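# Slide monitor 0.15 m closer and rotate it 90 degrees

## Task

Move the monitor about 0.15 m toward you, measured at its base. Rotate it a quarter turn on the desk so the screen faces directly across the desk toward your side. It must stay upright, and anything already done must still hold at the end.

## Robot and tools

Robot: two arms, left_arm (on the +y side) and right_arm. Each carries the same five-finger right hand, so the hands are not mirror images. Base positions in the scene frame: left_arm at (-0.064, +0.615, 0) m, right_arm at (-0.090, -0.627, 0) m, both with almost no yaw. A post stands behind the arms. Loose objects may get bumped now and then.

Frames: in the scene frame the origin is level with the table top, midway between the nominal bases. +z is up, +x points out over the table, +y is toward left_arm. Each arm reports its poses, velocities and Hand target in its own base frame. Offsets follow that arm's base axes, and rotations turn about the Hand target's position. Printed positions can be off by a few cm.

Hand point: a spot moving with the palm, 0.15 m out from the wrist flange and 0.05 m in front of the palm. Its +z runs along straight fingers, +y points out of the palm, and +x runs across the palm away from the thumb. Straight fingertips reach 0.06 to 0.07 m past it. A wrist bracket on the little-finger side can strike things. With the fingers level, the wrist can sit well below the point and reach the table first.

execute_actions(actions, cameras): actions is a list of actions. Each action is a table of up to 15 rows, one row per 1/30 s step. A short table repeats its last row up to step 15. Each row has 28 numbers in [-1, 1], covering both arms even if one stays idle:
- Left arm: dx, dy, dz, rx, ry, rz, then little, ring, middle, index, thumb_bend, thumb_turn, force_limit, speed.
- Right arm: the same 14 numbers in the same order.

The six pose numbers are offsets from the Hand target as it stood when the action began, not from the previous row. 1.0 equals 0.6 m or 180 degrees. rx, ry, rz form a single rotation vector. The next action starts from the new Hand target, so sending the same offset again moves the arm further. All zeros means no new request for that arm.

Finger numbers are absolute targets: -1 is open or straight, +1 is closed. For thumb_turn, -1 is beside the palm and +1 is in front of it. force_limit runs from about 0 N at -1 to 10 N at +1 (15 N for the two thumb motors). speed rises from near 0 at -1 to full at +0.48 and above. No hand number means 'no change': to keep a hand as it is, repeat its last sent eight numbers. cameras takes names, ["all"] or []. Images come by default only when actions is empty.

move(target, speed, blend, stop_force, zero, blocking, cameras): target is one 28-number row, or up to 15 rows. Every row's offsets count from the same starting Hand targets, in base axes, at the same scale. Each hand point travels in a straight line and does not avoid obstacles.
- speed: m/s, 0.002 to 3.2, default 0.25; turning is capped at twice that value in rad/s.
- blend: in m; rounds corners between rows. The default 0 stops at each row.
- stop_force: 4 to 120 N. It ends an arm's path once the push against its motion exceeds that value. It is unreliable while the hand turns.
- zero: re-zeroes the force reading before the move (default true).
- blocking=false: returns early. It cannot be combined with stop_force.
The result adds a move: line (done, off_target, moving, held or fault) plus limits (paced = pose clipped, held = steps withheld). A move can last at most 10 s.

Other tools:
- wait(seconds 0 to 3600): lets time pass.
- stop(): brakes a running move.
- zoom_image(camera, region [x0, y0, x1, y1]): pixels, at most 504 by 504, on the latest image.
- show_instructions(): shows the reference page.
- zero_wrist_force(arm): re-zeroes that arm's wrist sensor.
- finished_scene(scene=1): ends the scene for good.
Cameras: cam_head_left, cam_head_right, cam_high, cam_left_wrist, cam_right_wrist, each 896x504.

Results: end_effector_position (m), end_effector_quat_wxyz, velocities, and Hand target, which is the last commanded pose after clipping. The hand often stops short of the Hand target; send the missing distance as an offset. Also reported: joint positions and torques, and wrist force and torque along the end effector's axes. Per motor, in row order: hand_measured, hand_stopped_by (moving, target, force, stalled, fault) and hand_load_n. A lost grip shows up as load falling to about 0.

Gripping: with the thumb turned in front, the hand closes around objects about 0.035 to 0.065 m thick, or handles down to 0.025 m. For a gentle grip, close at speed -0.94 or lower. To squeeze harder, raise force_limit and send a more-closed target.

Limits and hazards:
- Commanded orientation is clipped to within 32 degrees of the current one per step.
- Contact torque over the joint limits stops the arm for 10 s. The limits are 313 N m for the shoulders, 142 for the elbow, 51.3 for each wrist joint. The same stop follows an outside force of about 150 N (±25), or a shoulder or elbow straying 7.5 degrees from plan.
- The arms are stiff, so a target even slightly past a firm contact can cause a fault. Approach slowly, ideally with stop_force.
- Hot motors (70 °C warning, 85 °C stop) come from holding loads or pushing against unreachable poses.
- A clearance check holds back commands that bring the arms too close. Collisions between the arms can fail the scene.
- Keeping the wrist near its base axis can make the arm swing wildly.
- Avoid drops, slams, hard pushes and letting go of moving parts.
- Anything left off the table fails the task. The result must remain stable once the robot lets go.

Each tool is called after "Emit:" as name(argument=value, ...), one argument or row to a line, values as JSON.

Reference images:

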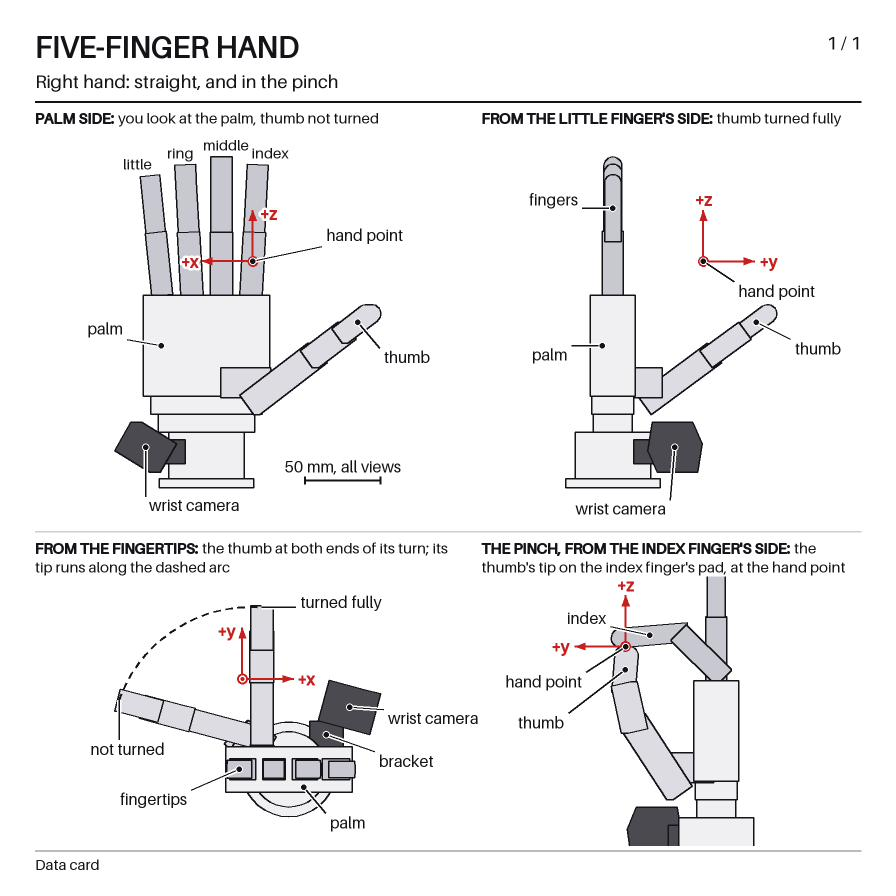

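## Session

Emit:
execute_actions(
  actions=[],
)

Scene clock: 0.00 s.
left_arm: end_effector_position=(+0.6292, -0.5659, +0.2316) hand_measured=(-1.000, -1.000, -1.000, -1.000, -1.000, -1.000) hand_load_n=(+0.0, +0.0, +0.0, +0.0, +0.0, +0.0) hand_stopped_by=(target, target, target, target, target, target) hand_force_limit=0.00 hand_speed=-0.80 end_effector_quat_wxyz=(-0.233, -0.095, +0.937, -0.243) | right_arm: end_effector_position=(+0.6844, -0.1091, +0.1325) hand_measured=(-1.000, -1.000, -1.000, -1.000, -1.000, -1.000) hand_load_n=(+0.0, +0.0, +0.0, +0.0, +0.0, +0.0) hand_stopped_by=(target, target, target, target, target, target) hand_force_limit=0.00 hand_speed=-0.80 end_effector_quat_wxyz=(-0.140, +0.421, +0.894, -0.063)
Joint positions: left_arm=[-0.793 -0.817 1.059 1.224 2.25 -2.603] | right_arm=[-0.423 -0.994 1.59 1.26 1.69 -1.097]
Joint velocities: within noise
Joint torques (N m): no reading
Wrist force (N): no reading
Wrist torque (N m): no reading
Wrist force, peak (N): no reading
Hand target: left_arm +0.6292, -0.5659, +0.2316; -0.233, -0.095, +0.937, -0.243 | right_arm +0.6844, -0.1091, +0.1325; -0.140, +0.421, +0.894, -0.063

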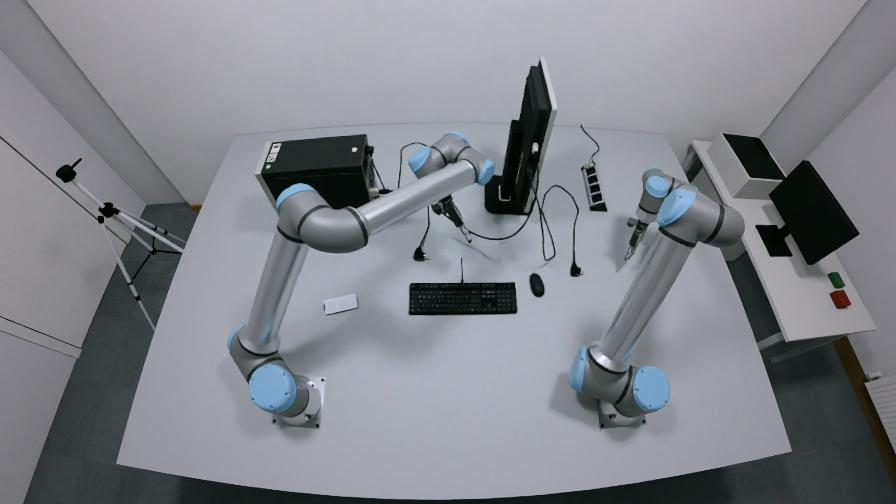

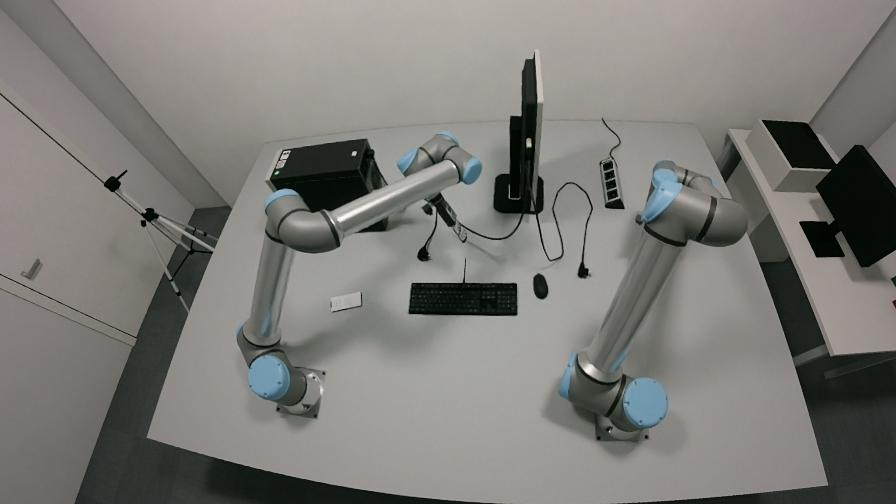

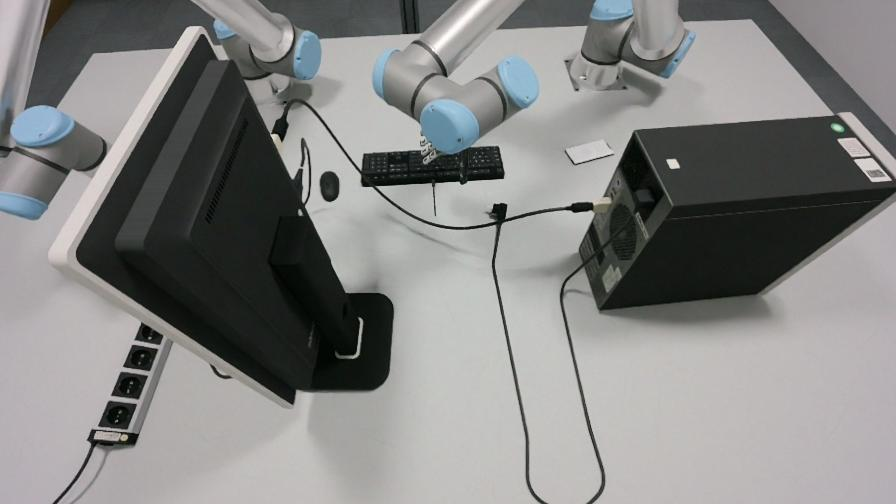

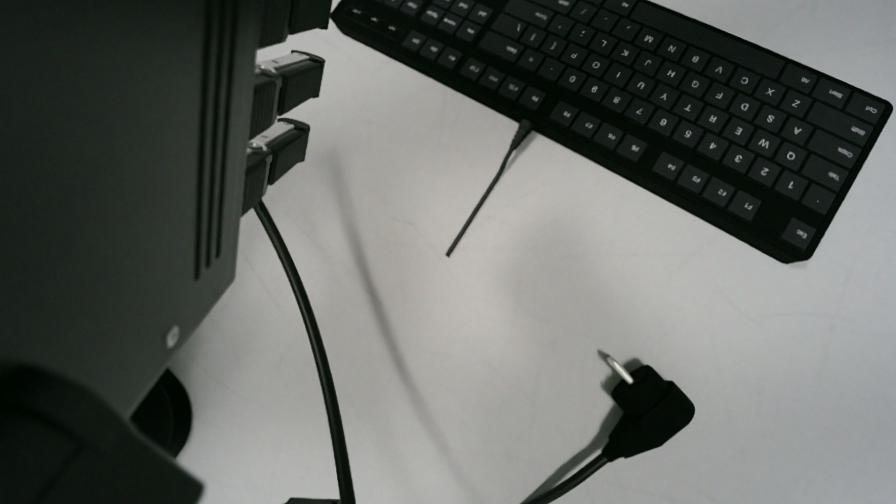

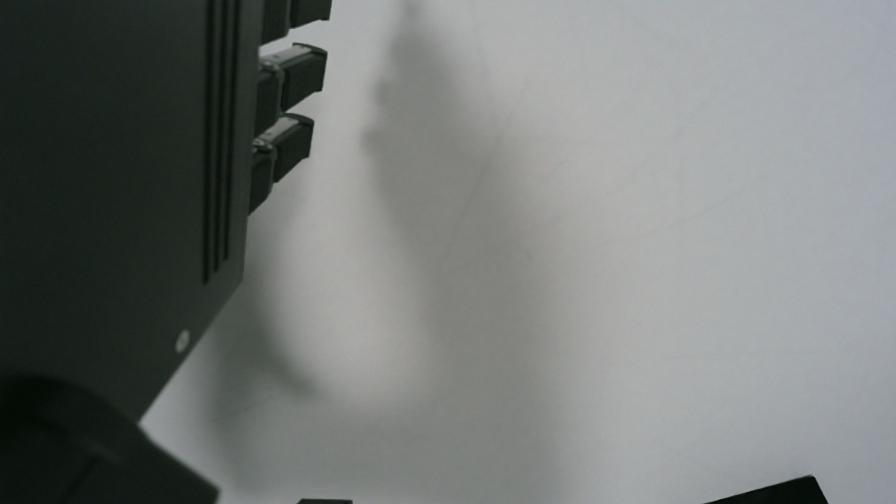

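Emit:
zoom_image(
  camera="cam_head_left",
  region=[380, 40, 660, 300],
)

Emit:
zoom_image(
  camera="cam_head_right",
  region=[380, 30, 660, 310],
)

Emit:
zoom_image(
  camera="cam_high",
  region=[0, 0, 504, 504],
)

Emit:
zoom_image(
  camera="cam_high",
  region=[230, 100, 650, 504],
)

Scaled by 1.800.

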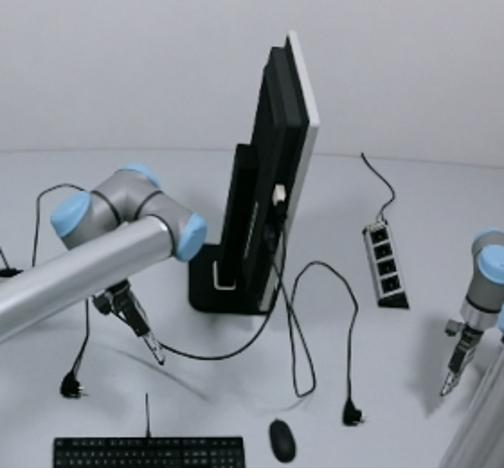

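Scaled by 1.800.

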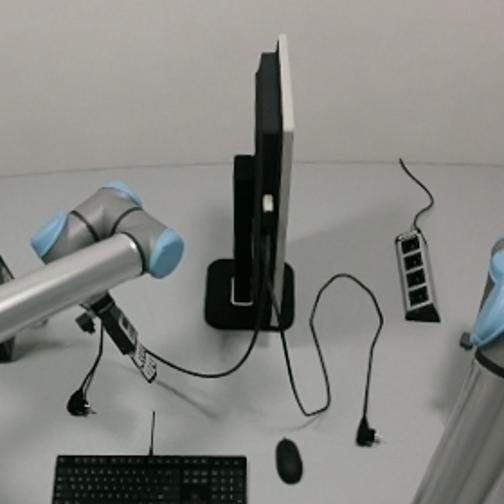

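Scaled by 1.000.

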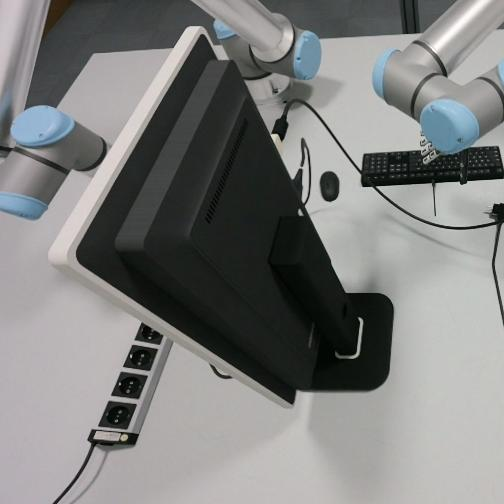

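Scaled by 1.200.

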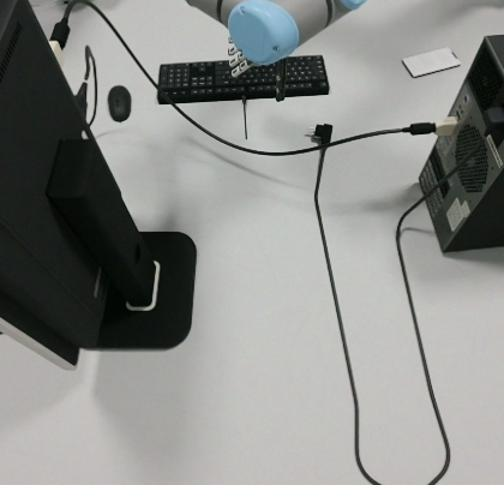

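Emit:
move(
  target=[0.322,0.107,0.15,-0.2777,0.2481,0.4375,-1,-1,-1,-1,-1,-1,0,-0.8,0,0,0,0,0,0,-1,-1,-1,-1,-1,-1,0,-0.8],
  cameras=["all"],
)

Scene clock: 12.97 s.
left_arm: end_effector_position=(+0.7280, -0.5336, +0.2780) hand_measured=(-1.000, -1.000, -1.000, -1.000, -1.000, -1.000) hand_load_n=(+0.0, +0.0, +0.0, +0.0, +0.0, +0.0) hand_stopped_by=(target, target, target, target, target, target) hand_force_limit=0.00 hand_speed=-0.80 end_effector_quat_wxyz=(-0.328, -0.397, +0.712, -0.478) | right_arm: end_effector_position=(+0.6844, -0.1091, +0.1325) hand_measured=(-1.000, -1.000, -1.000, -1.000, -1.000, -1.000) hand_load_n=(+0.0, +0.0, +0.0, +0.0, +0.0, +0.0) hand_stopped_by=(target, target, target, target, target, target) hand_force_limit=0.00 hand_speed=-0.80 end_effector_quat_wxyz=(-0.140, +0.421, +0.894, -0.063)
Joint positions: left_arm=[-0.575 -0.956 1.254 0.345 2.562 -3.691] | right_arm=[-0.423 -0.994 1.59 1.26 1.69 -1.097]
Joint torques (N m): left_arm=[2.25 -80.17 -41.7 1.67 0.93 -0.26] | right_arm=[2.14 -70.74 -29.56 4.05 1.19 0.11]
Wrist force (N): left_arm=[-0.5 1.0 -0.3] | right_arm=[0.1 -0.2 -0.1]
Wrist torque (N m): left_arm=[0.14 0.04 0.24] | right_arm=[-0.02 -0.02 0.01]
Wrist force, peak (N): left_arm=[-3.0 0.6 -2.2] | right_arm=[0.5 0.0 -0.1]
Hand target: left_arm +0.7280, -0.5336, +0.2780; -0.328, -0.397, +0.712, -0.478 (not the last commanded pose) | right_arm +0.6844, -0.1091, +0.1325; -0.140, +0.421, +0.894, -0.063
Off the commanded pose: left_arm 0.109 m, 51 deg | right_arm 0.000 m, 0 deg.
FORCE FAULT: contact force on the left arm reached its limit, and that arm stopped. The contact can be on any part of that arm, not only on its tool. That arm's remaining commands of this call were not run. That arm is still stopped at the end of this call. That arm stays stopped for about 10 more seconds. Until then a move that you send moves the other arm only, and its call returns only when the move has ended. Once the stop has ended, the next robot result says so. If the stop ends while you think or write, that arm runs what you send next, counted from a new Hand target: where the arm stands when the stop ends. While its stop runs, that arm, its gripper or tool too, takes no new command. Until it ends, the stop uses up actions while you think or wait. An arm that is not stopped still takes commands.
move: fault (left_arm)

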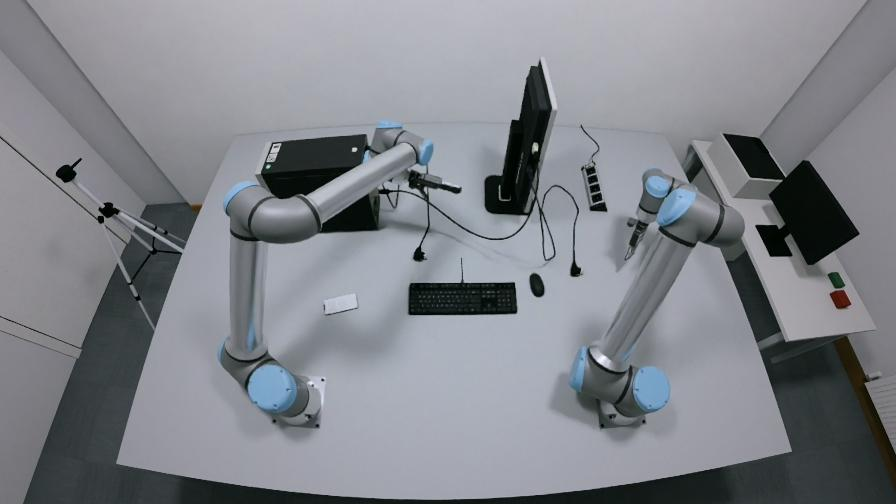

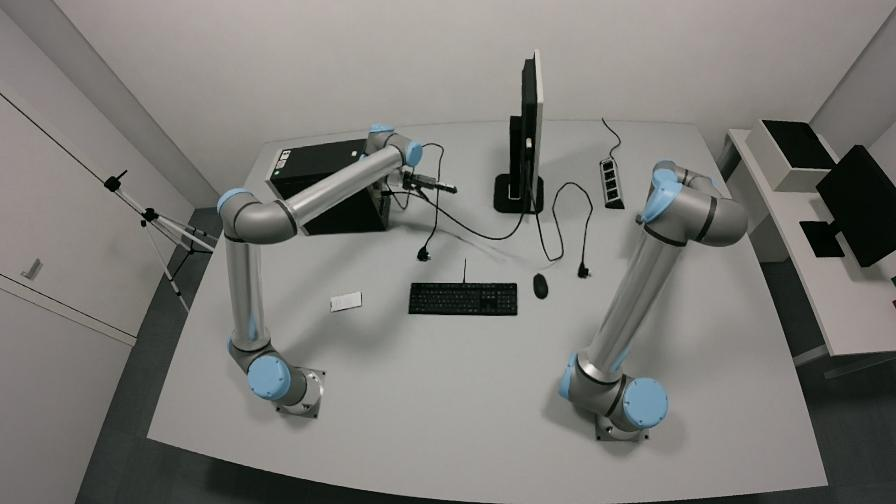

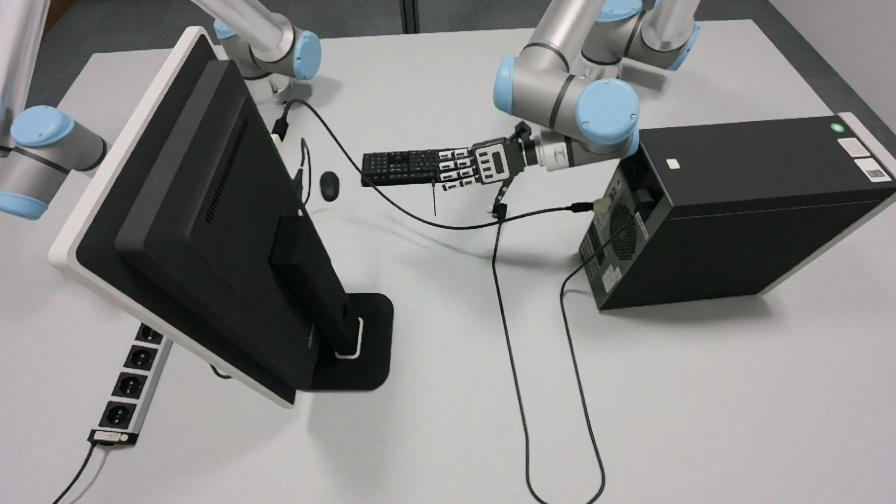

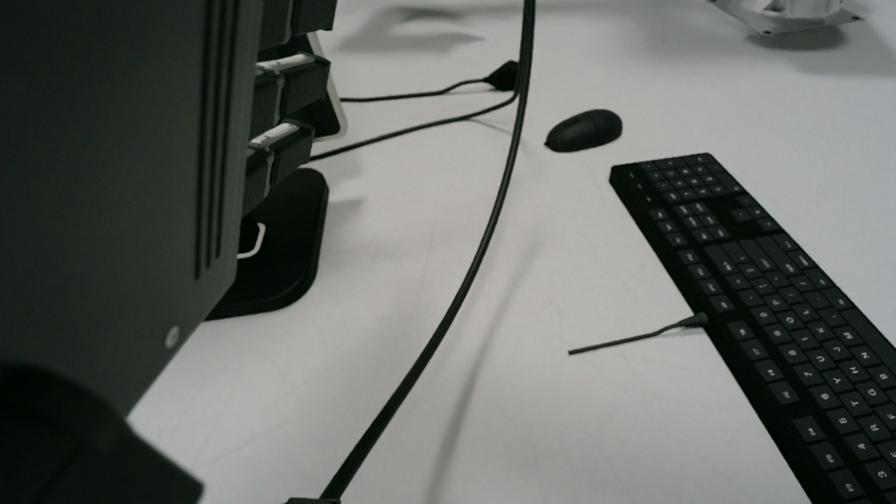

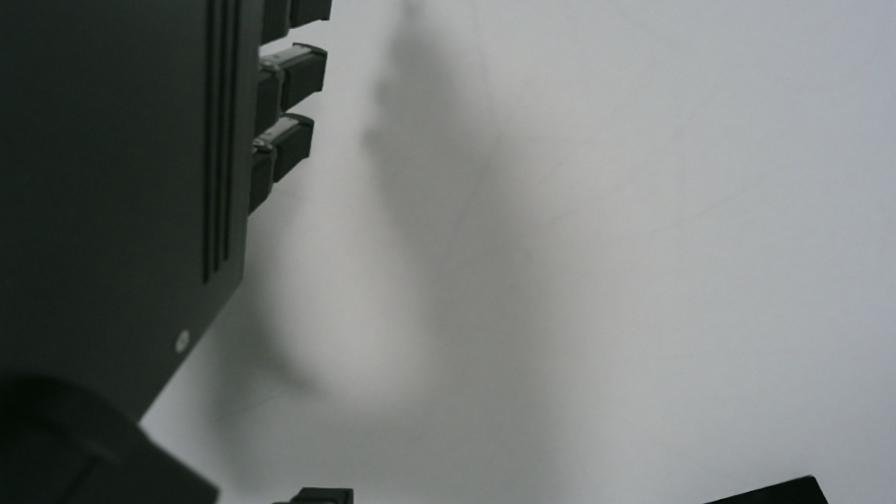

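Emit:
wait(
  seconds=10.5,
)

Emit:
zoom_image(
  camera="cam_high",
  region=[392, 0, 896, 320],
)

Emit:
zoom_image(
  camera="cam_head_right",
  region=[250, 100, 550, 300],
)

Scene clock: 24.70 s.
left_arm: end_effector_position=(+0.7280, -0.5336, +0.2780) hand_measured=(-1.000, -1.000, -1.000, -1.000, -1.000, -1.000) hand_load_n=(+0.0, +0.0, +0.0, +0.0, +0.0, +0.0) hand_stopped_by=(target, target, target, target, target, target) hand_force_limit=0.00 hand_speed=-0.80 end_effector_quat_wxyz=(-0.328, -0.397, +0.712, -0.478) | right_arm: end_effector_position=(+0.6844, -0.1091, +0.1325) hand_measured=(-1.000, -1.000, -1.000, -1.000, -1.000, -1.000) hand_load_n=(+0.0, +0.0, +0.0, +0.0, +0.0, +0.0) hand_stopped_by=(target, target, target, target, target, target) hand_force_limit=0.00 hand_speed=-0.80 end_effector_quat_wxyz=(-0.140, +0.421, +0.894, -0.063)
Joint positions: left_arm=[-0.575 -0.956 1.254 0.345 2.562 -3.691] | right_arm=[-0.423 -0.994 1.59 1.26 1.69 -1.097]
Joint torques (N m): left_arm=[1.47 -80.33 -41.7 1.57 0.89 -0.34] | right_arm=[-1.65 -72.23 -30.26 3.93 0.57 0.55]
Wrist force (N): left_arm=[-0.6 1.1 -0.3] | right_arm=[0.2 -0.1 0.1]
Wrist torque (N m): left_arm=[0.16 0.07 0.23] | right_arm=[-0.03 -0.03 0.01]
Wrist force, peak (N): left_arm=[-0.8 1.4 -0.2] | right_arm=[0.4 0.1 0.3]
Hand target: left_arm +0.7280, -0.5336, +0.2780; -0.328, -0.397, +0.712, -0.478 (not the last commanded pose) | right_arm +0.6844, -0.1091, +0.1325; -0.140, +0.421, +0.894, -0.063
Off the commanded pose: left_arm 0.109 m, 51 deg | right_arm 0.000 m, 0 deg.
FORCE FAULT, CONTINUED: the left arm's stop, for the force fault that an earlier result reported, is over. The rest of the stop counts as 20 of the actions that you can send in this scene. That arm's target is now where it stood when the stop ended, not its last command. That arm accepts commands again.
wait: 10.50 s; at rest from the start

Scaled by 1.000.
This view is cut from an older image: the scene may have changed since it was taken.

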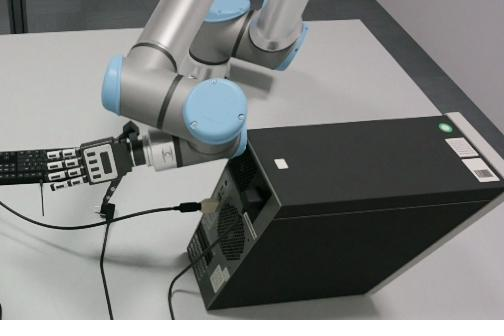

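Scaled by 1.680.
This view is cut from an older image: the scene may have changed since it was taken.

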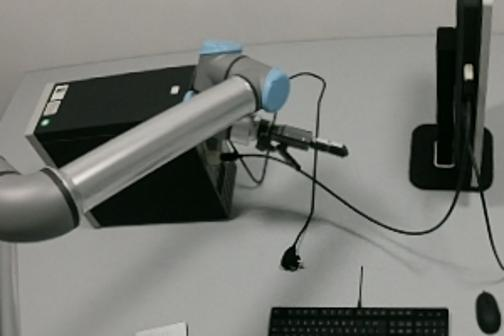

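Emit:
move(
  target=[-0.2,-0.13,0.1,0,0,0,-1,-1,-1,-1,-1,-1,0,-0.8,0,0,0,0,0,0,-1,-1,-1,-1,-1,-1,0,-0.8],
  speed=0.1,
  cameras=["all"],
)

Scene clock: 26.97 s.
left_arm: end_effector_position=(+0.6080, -0.6115, +0.3379) hand_measured=(-1.000, -1.000, -1.000, -1.000, -1.000, -1.000) hand_load_n=(+0.0, +0.0, +0.0, +0.0, +0.0, +0.0) hand_stopped_by=(target, target, target, target, target, target) hand_force_limit=0.00 hand_speed=-0.80 end_effector_quat_wxyz=(-0.328, -0.397, +0.712, -0.478) | right_arm: end_effector_position=(+0.6844, -0.1091, +0.1325) hand_measured=(-1.000, -1.000, -1.000, -1.000, -1.000, -1.000) hand_load_n=(+0.0, +0.0, +0.0, +0.0, +0.0, +0.0) hand_stopped_by=(target, target, target, target, target, target) hand_force_limit=0.00 hand_speed=-0.80 end_effector_quat_wxyz=(-0.140, +0.421, +0.894, -0.063)
Joint positions: left_arm=[-0.746 -1.132 1.406 0.246 2.418 -3.847] | right_arm=[-0.423 -0.994 1.59 1.26 1.69 -1.097]
Joint torques (N m): left_arm=[7.46 -61.55 -51.85 2.27 3.16 2.66] | right_arm=[0.02 -72.76 -29.34 3.61 0.66 0.71]
Wrist force (N): left_arm=[-0.9 1.1 -0.5] | right_arm=[0.2 0.0 -0.1]
Wrist torque (N m): left_arm=[0.18 0.12 0.03] | right_arm=[0.00 -0.03 0.01]
Wrist force, peak (N): left_arm=[-1.9 0.3 -1.0] | right_arm=[0.4 0.2 0.2]
Hand target: left_arm +0.6080, -0.6116, +0.3380; -0.328, -0.397, +0.712, -0.478 | right_arm +0.6844, -0.1091, +0.1325; -0.140, +0.421, +0.894, -0.063
Off the commanded pose: left_arm 0.000 m, 0 deg | right_arm 0.000 m, 0 deg.
move: done

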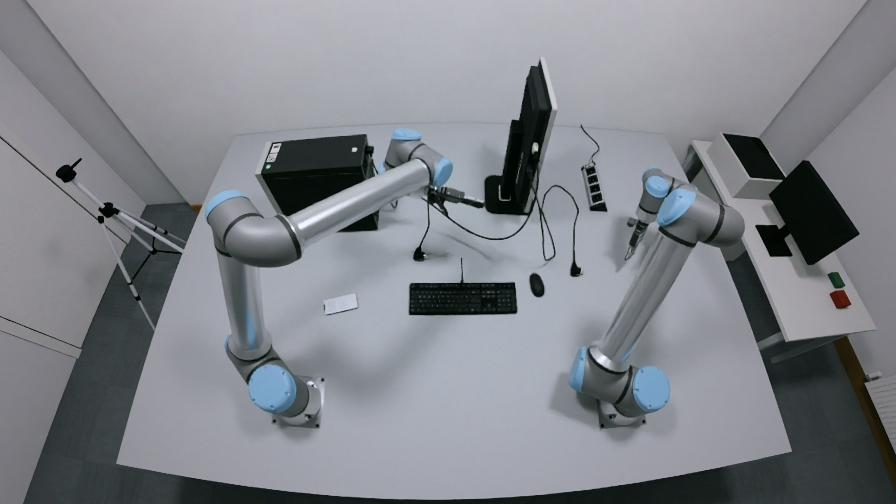

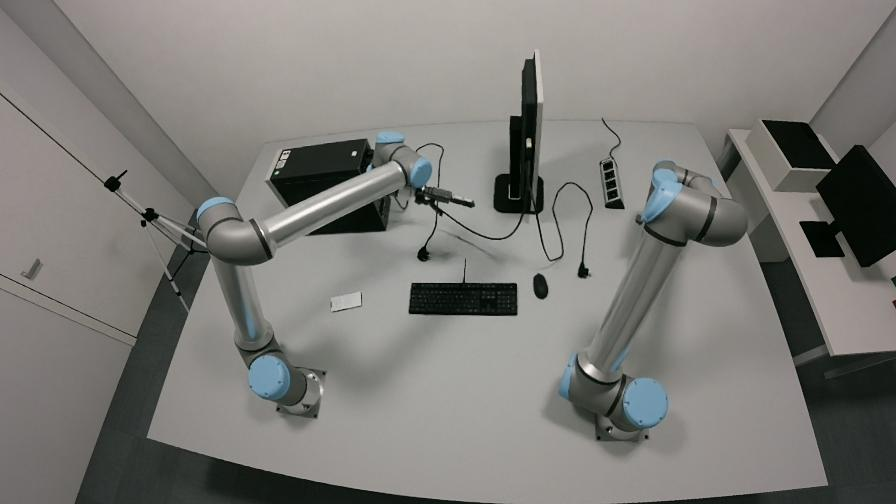

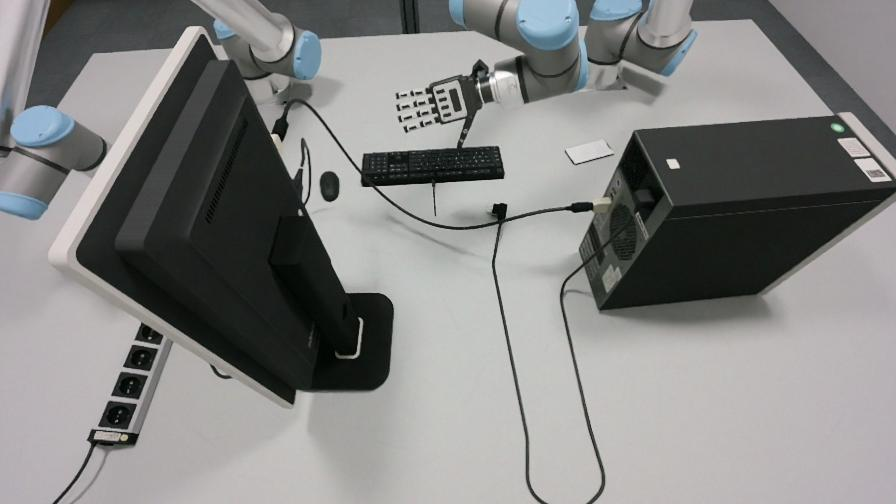

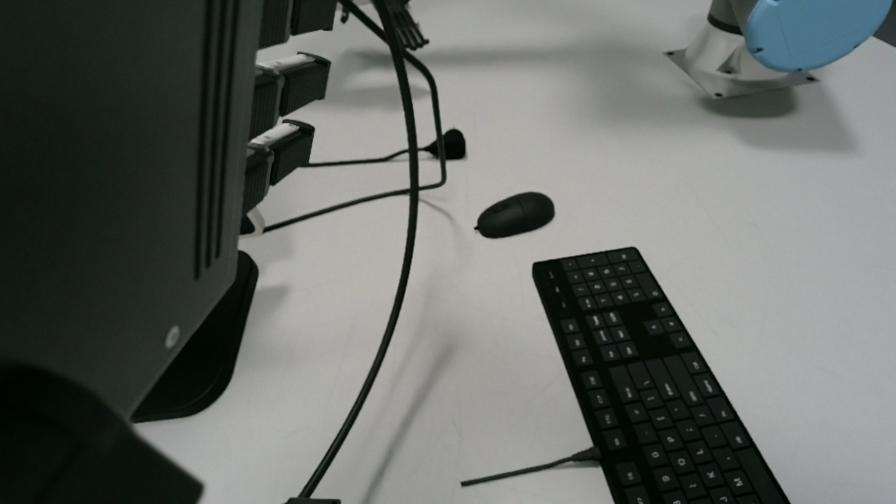

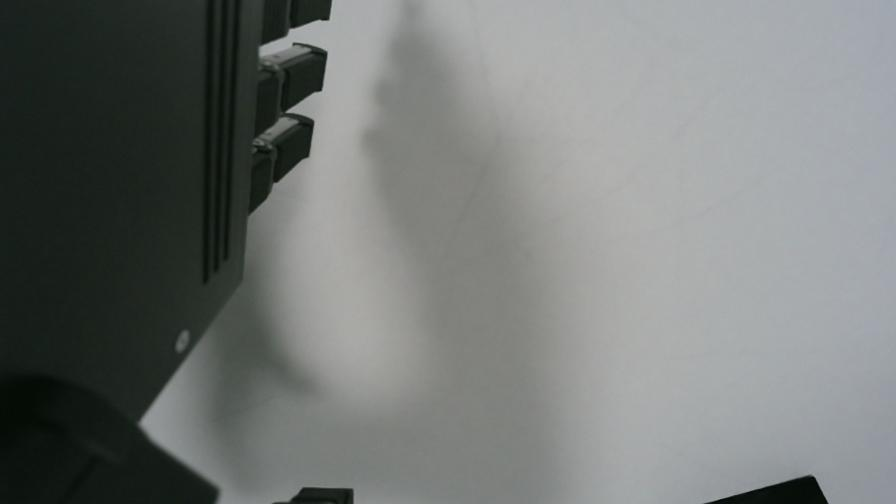

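Emit:
move(
  target=[0.0,0.0,0.12,-0.190,0.0574,0.4858,-1,-1,-1,-1,-1,-1,0,-0.8,0,0,0,0,0,0,-1,-1,-1,-1,-1,-1,0,-0.8],
  speed=0.25,
  cameras=["all"],
)

Scene clock: 33.90 s.
left_arm: end_effector_position=(+0.6080, -0.6116, +0.4100) hand_measured=(-1.000, -1.000, -1.000, -1.000, -1.000, -1.000) hand_load_n=(+0.0, +0.0, +0.0, +0.0, +0.0, +0.0) hand_stopped_by=(target, target, target, target, target, target) hand_force_limit=0.00 hand_speed=-0.80 end_effector_quat_wxyz=(+0.061, +0.705, -0.060, +0.704) | right_arm: end_effector_position=(+0.6844, -0.1091, +0.1325) hand_measured=(-1.000, -1.000, -1.000, -1.000, -1.000, -1.000) hand_load_n=(+0.0, +0.0, +0.0, +0.5, +0.0, +0.0) hand_stopped_by=(target, target, target, target, target, target) hand_force_limit=0.00 hand_speed=-0.80 end_effector_quat_wxyz=(-0.140, +0.421, +0.894, -0.063)
Joint positions: left_arm=[-1.245 -1.456 1.868 -0.41 0.497 -4.714] | right_arm=[-0.423 -0.994 1.59 1.26 1.69 -1.097]
Joint torques (N m): left_arm=[-2.37 -52.99 -33.94 -3.75 -2.52 2.31] | right_arm=[0.28 -70.96 -30.55 3.75 0.69 0.72]
Wrist force (N): left_arm=[-1.8 0.3 -2.0] | right_arm=[0.1 0.1 -0.3]
Wrist torque (N m): left_arm=[0.18 0.29 -0.20] | right_arm=[0.03 0.00 0.01]
Wrist force, peak (N): left_arm=[-2.3 0.6 -1.8] | right_arm=[-0.1 0.5 -0.1]
Hand target: left_arm +0.6080, -0.6116, +0.4100; +0.061, +0.705, -0.060, +0.704 | right_arm +0.6844, -0.1091, +0.1325; -0.140, +0.421, +0.894, -0.063
Off the commanded pose: left_arm 0.000 m, 0 deg | right_arm 0.000 m, 0 deg.
move: done

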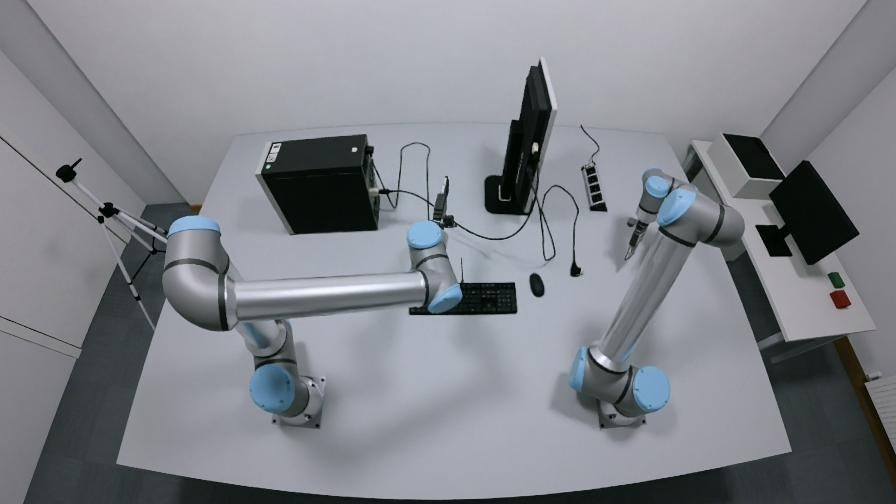

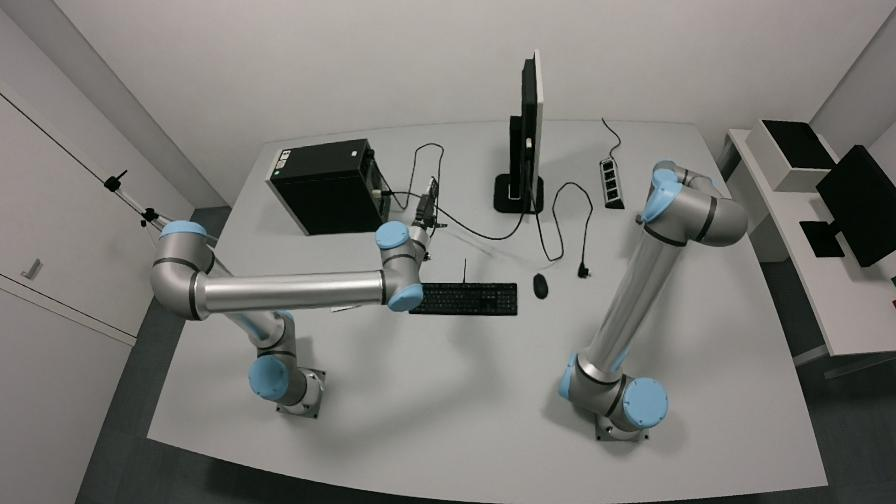

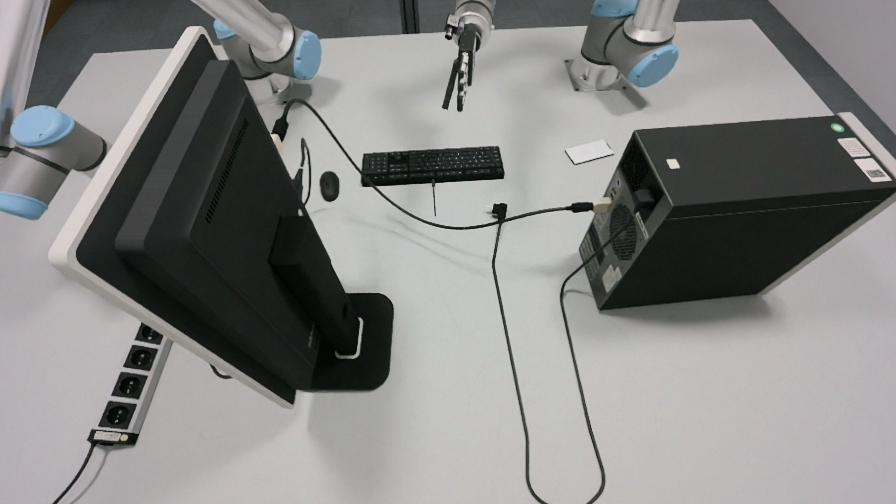

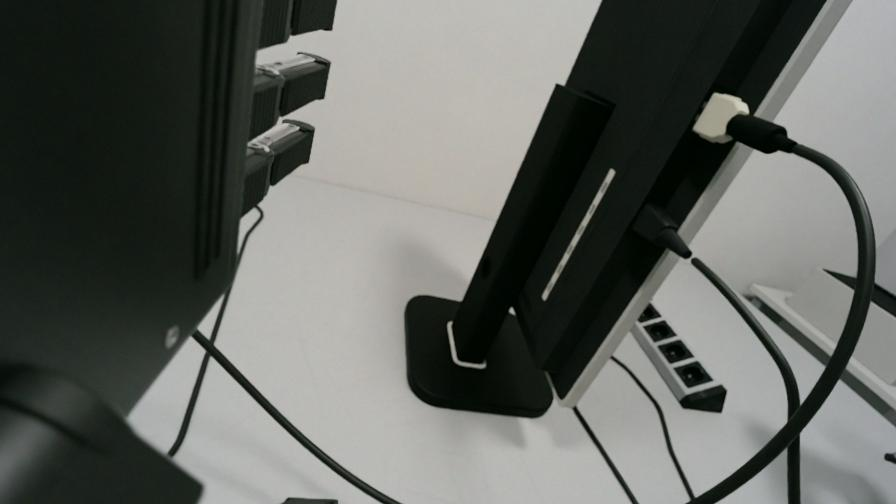

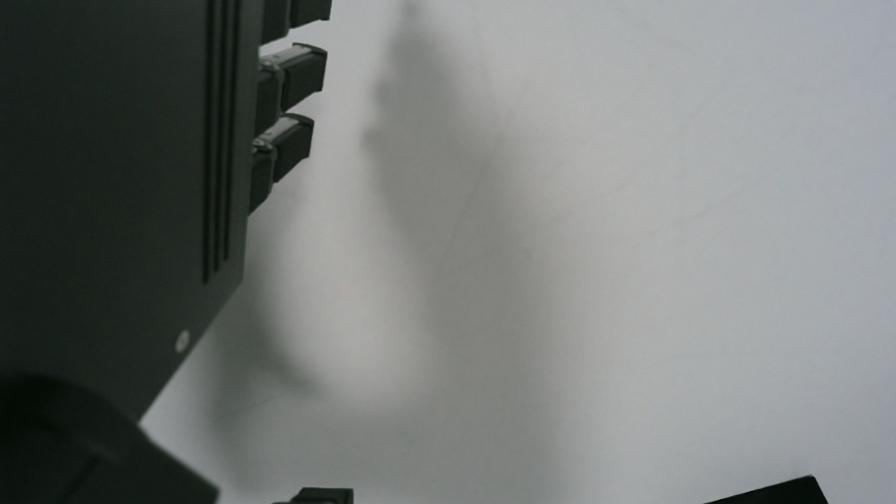

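Emit:
zoom_image(
  camera="cam_left_wrist",
  region=[360, 40, 780, 460],
)

Emit:
zoom_image(
  camera="cam_left_wrist",
  region=[400, 230, 640, 450],
)

Emit:
zoom_image(
  camera="cam_head_left",
  region=[470, 40, 620, 300],
)

Scaled by 1.200.

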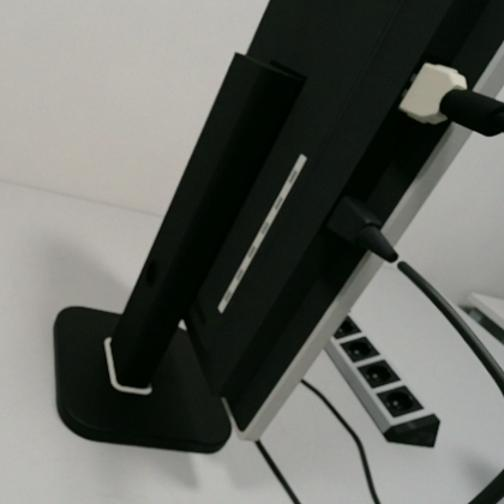

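Scaled by 2.100.

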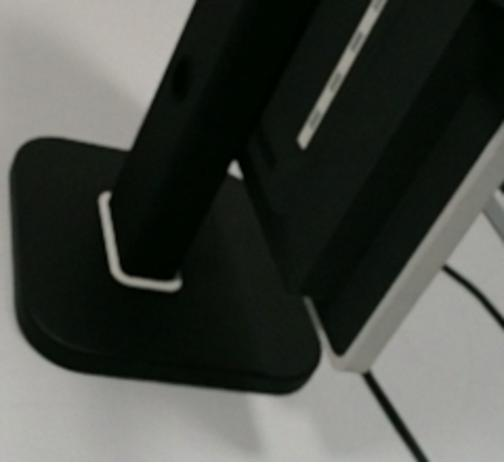

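Scaled by 1.938.

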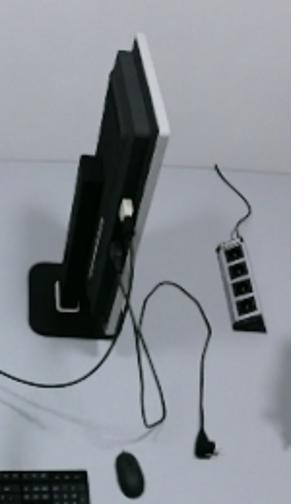

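Emit:
move(
  target=[
    [0,0,0,0,0,0,-1,-1,-1,-1,-1,-1,0,-0.8,0,0,0.35,0,0,0,1,1,1,1,-1,1,0,0],
    [0,0,0,0,0,0,-1,-1,-1,-1,-1,-1,0,-0.8,-0.074,0.222,0.3625,0.462,-0.296,-0.633,1,1,1,1,-1,1,0,0],
  ],
  speed=0.3,
  cameras=["all"],
)

Scene clock: 53.07 s.
left_arm: end_effector_position=(+0.6080, -0.6116, +0.4100) hand_measured=(-1.000, -1.000, -1.000, -1.000, -1.000, -1.000) hand_load_n=(+0.0, +0.0, +0.0, +0.0, +0.0, +0.0) hand_stopped_by=(target, target, target, target, target, target) hand_force_limit=0.00 hand_speed=-0.80 end_effector_quat_wxyz=(+0.061, +0.705, -0.060, +0.704) | right_arm: end_effector_position=(+0.6400, +0.0241, +0.3499) hand_measured=(+1.000, +1.000, +1.000, +1.000, -1.000, +1.000) hand_load_n=(+0.0, +0.0, +0.0, +0.0, +0.0, +0.5) hand_stopped_by=(target, target, target, target, target, target) hand_force_limit=0.00 hand_speed=0.00 end_effector_quat_wxyz=(+0.000, +0.706, -0.001, +0.708)
Joint positions: left_arm=[-1.245 -1.456 1.868 -0.41 0.497 -4.714] | right_arm=[-0.25 -1.84 2.335 -0.496 1.322 1.573]
Joint torques (N m): left_arm=[-4.57 -53.68 -34.13 -2.7 -0.93 1.97] | right_arm=[8.69 -32.62 -46.63 -2.86 2.58 1.35]
Wrist force (N): left_arm=[-1.7 0.4 -1.9] | right_arm=[1.2 0.7 2.1]
Wrist torque (N m): left_arm=[0.19 0.28 -0.19] | right_arm=[-0.08 -0.13 0.21]
Wrist force, peak (N): left_arm=[-2.2 0.3 -1.9] | right_arm=[0.7 -0.6 -3.0]
Hand target: left_arm +0.6080, -0.6116, +0.4100; +0.061, +0.705, -0.060, +0.704 | right_arm +0.6400, +0.0241, +0.3500; +0.000, +0.706, -0.001, +0.708
Off the commanded pose: left_arm 0.000 m, 0 deg | right_arm 0.000 m, 0 deg.
move: done

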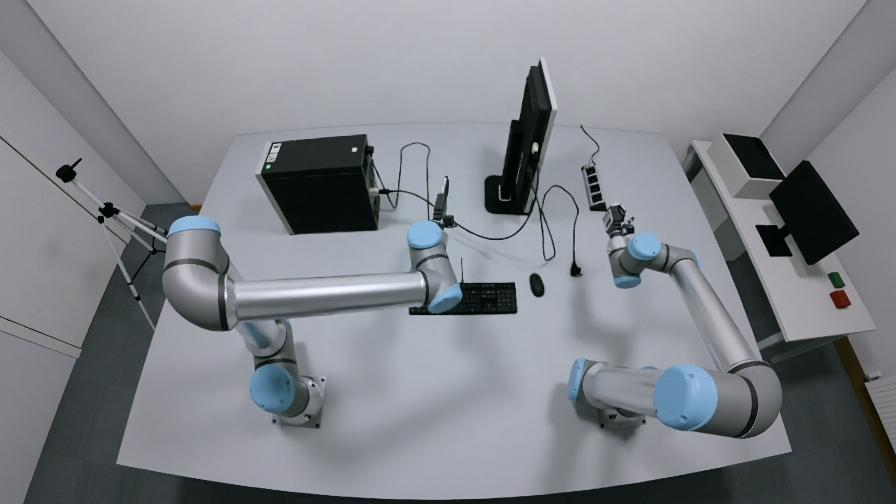

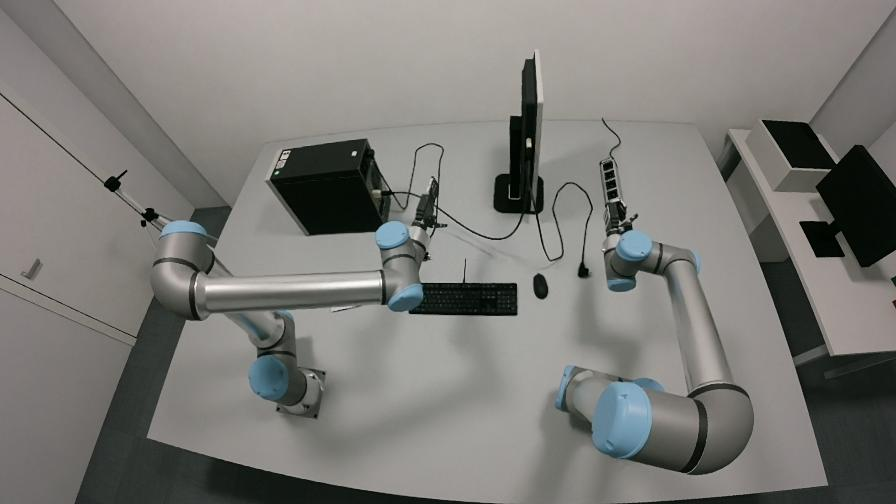

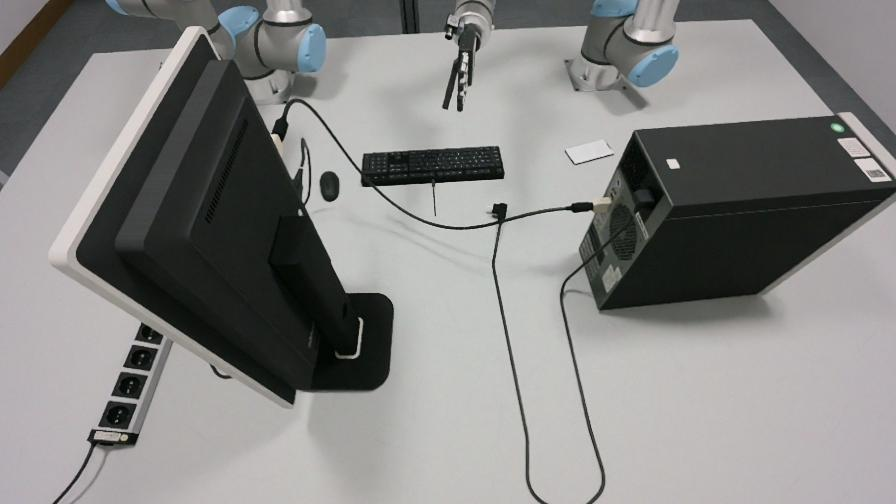

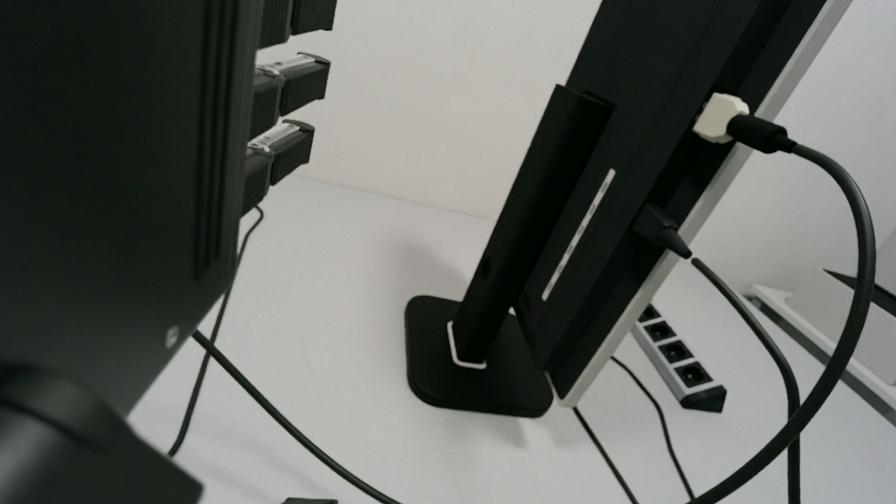

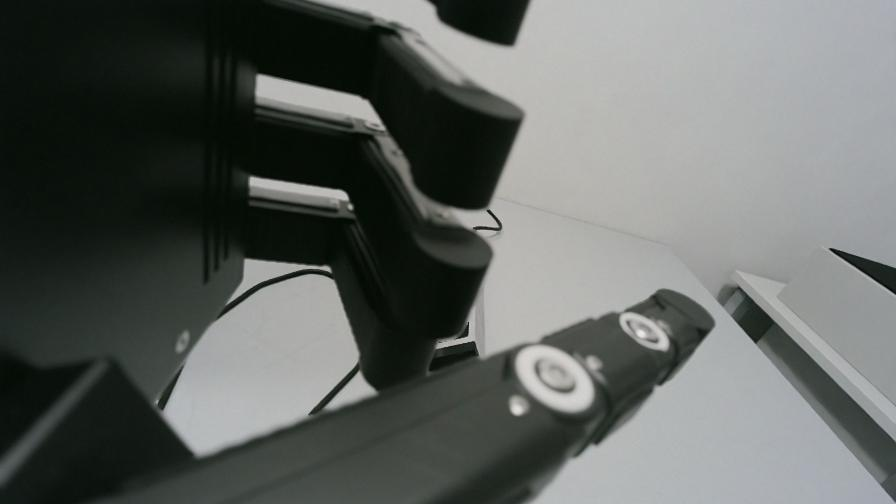

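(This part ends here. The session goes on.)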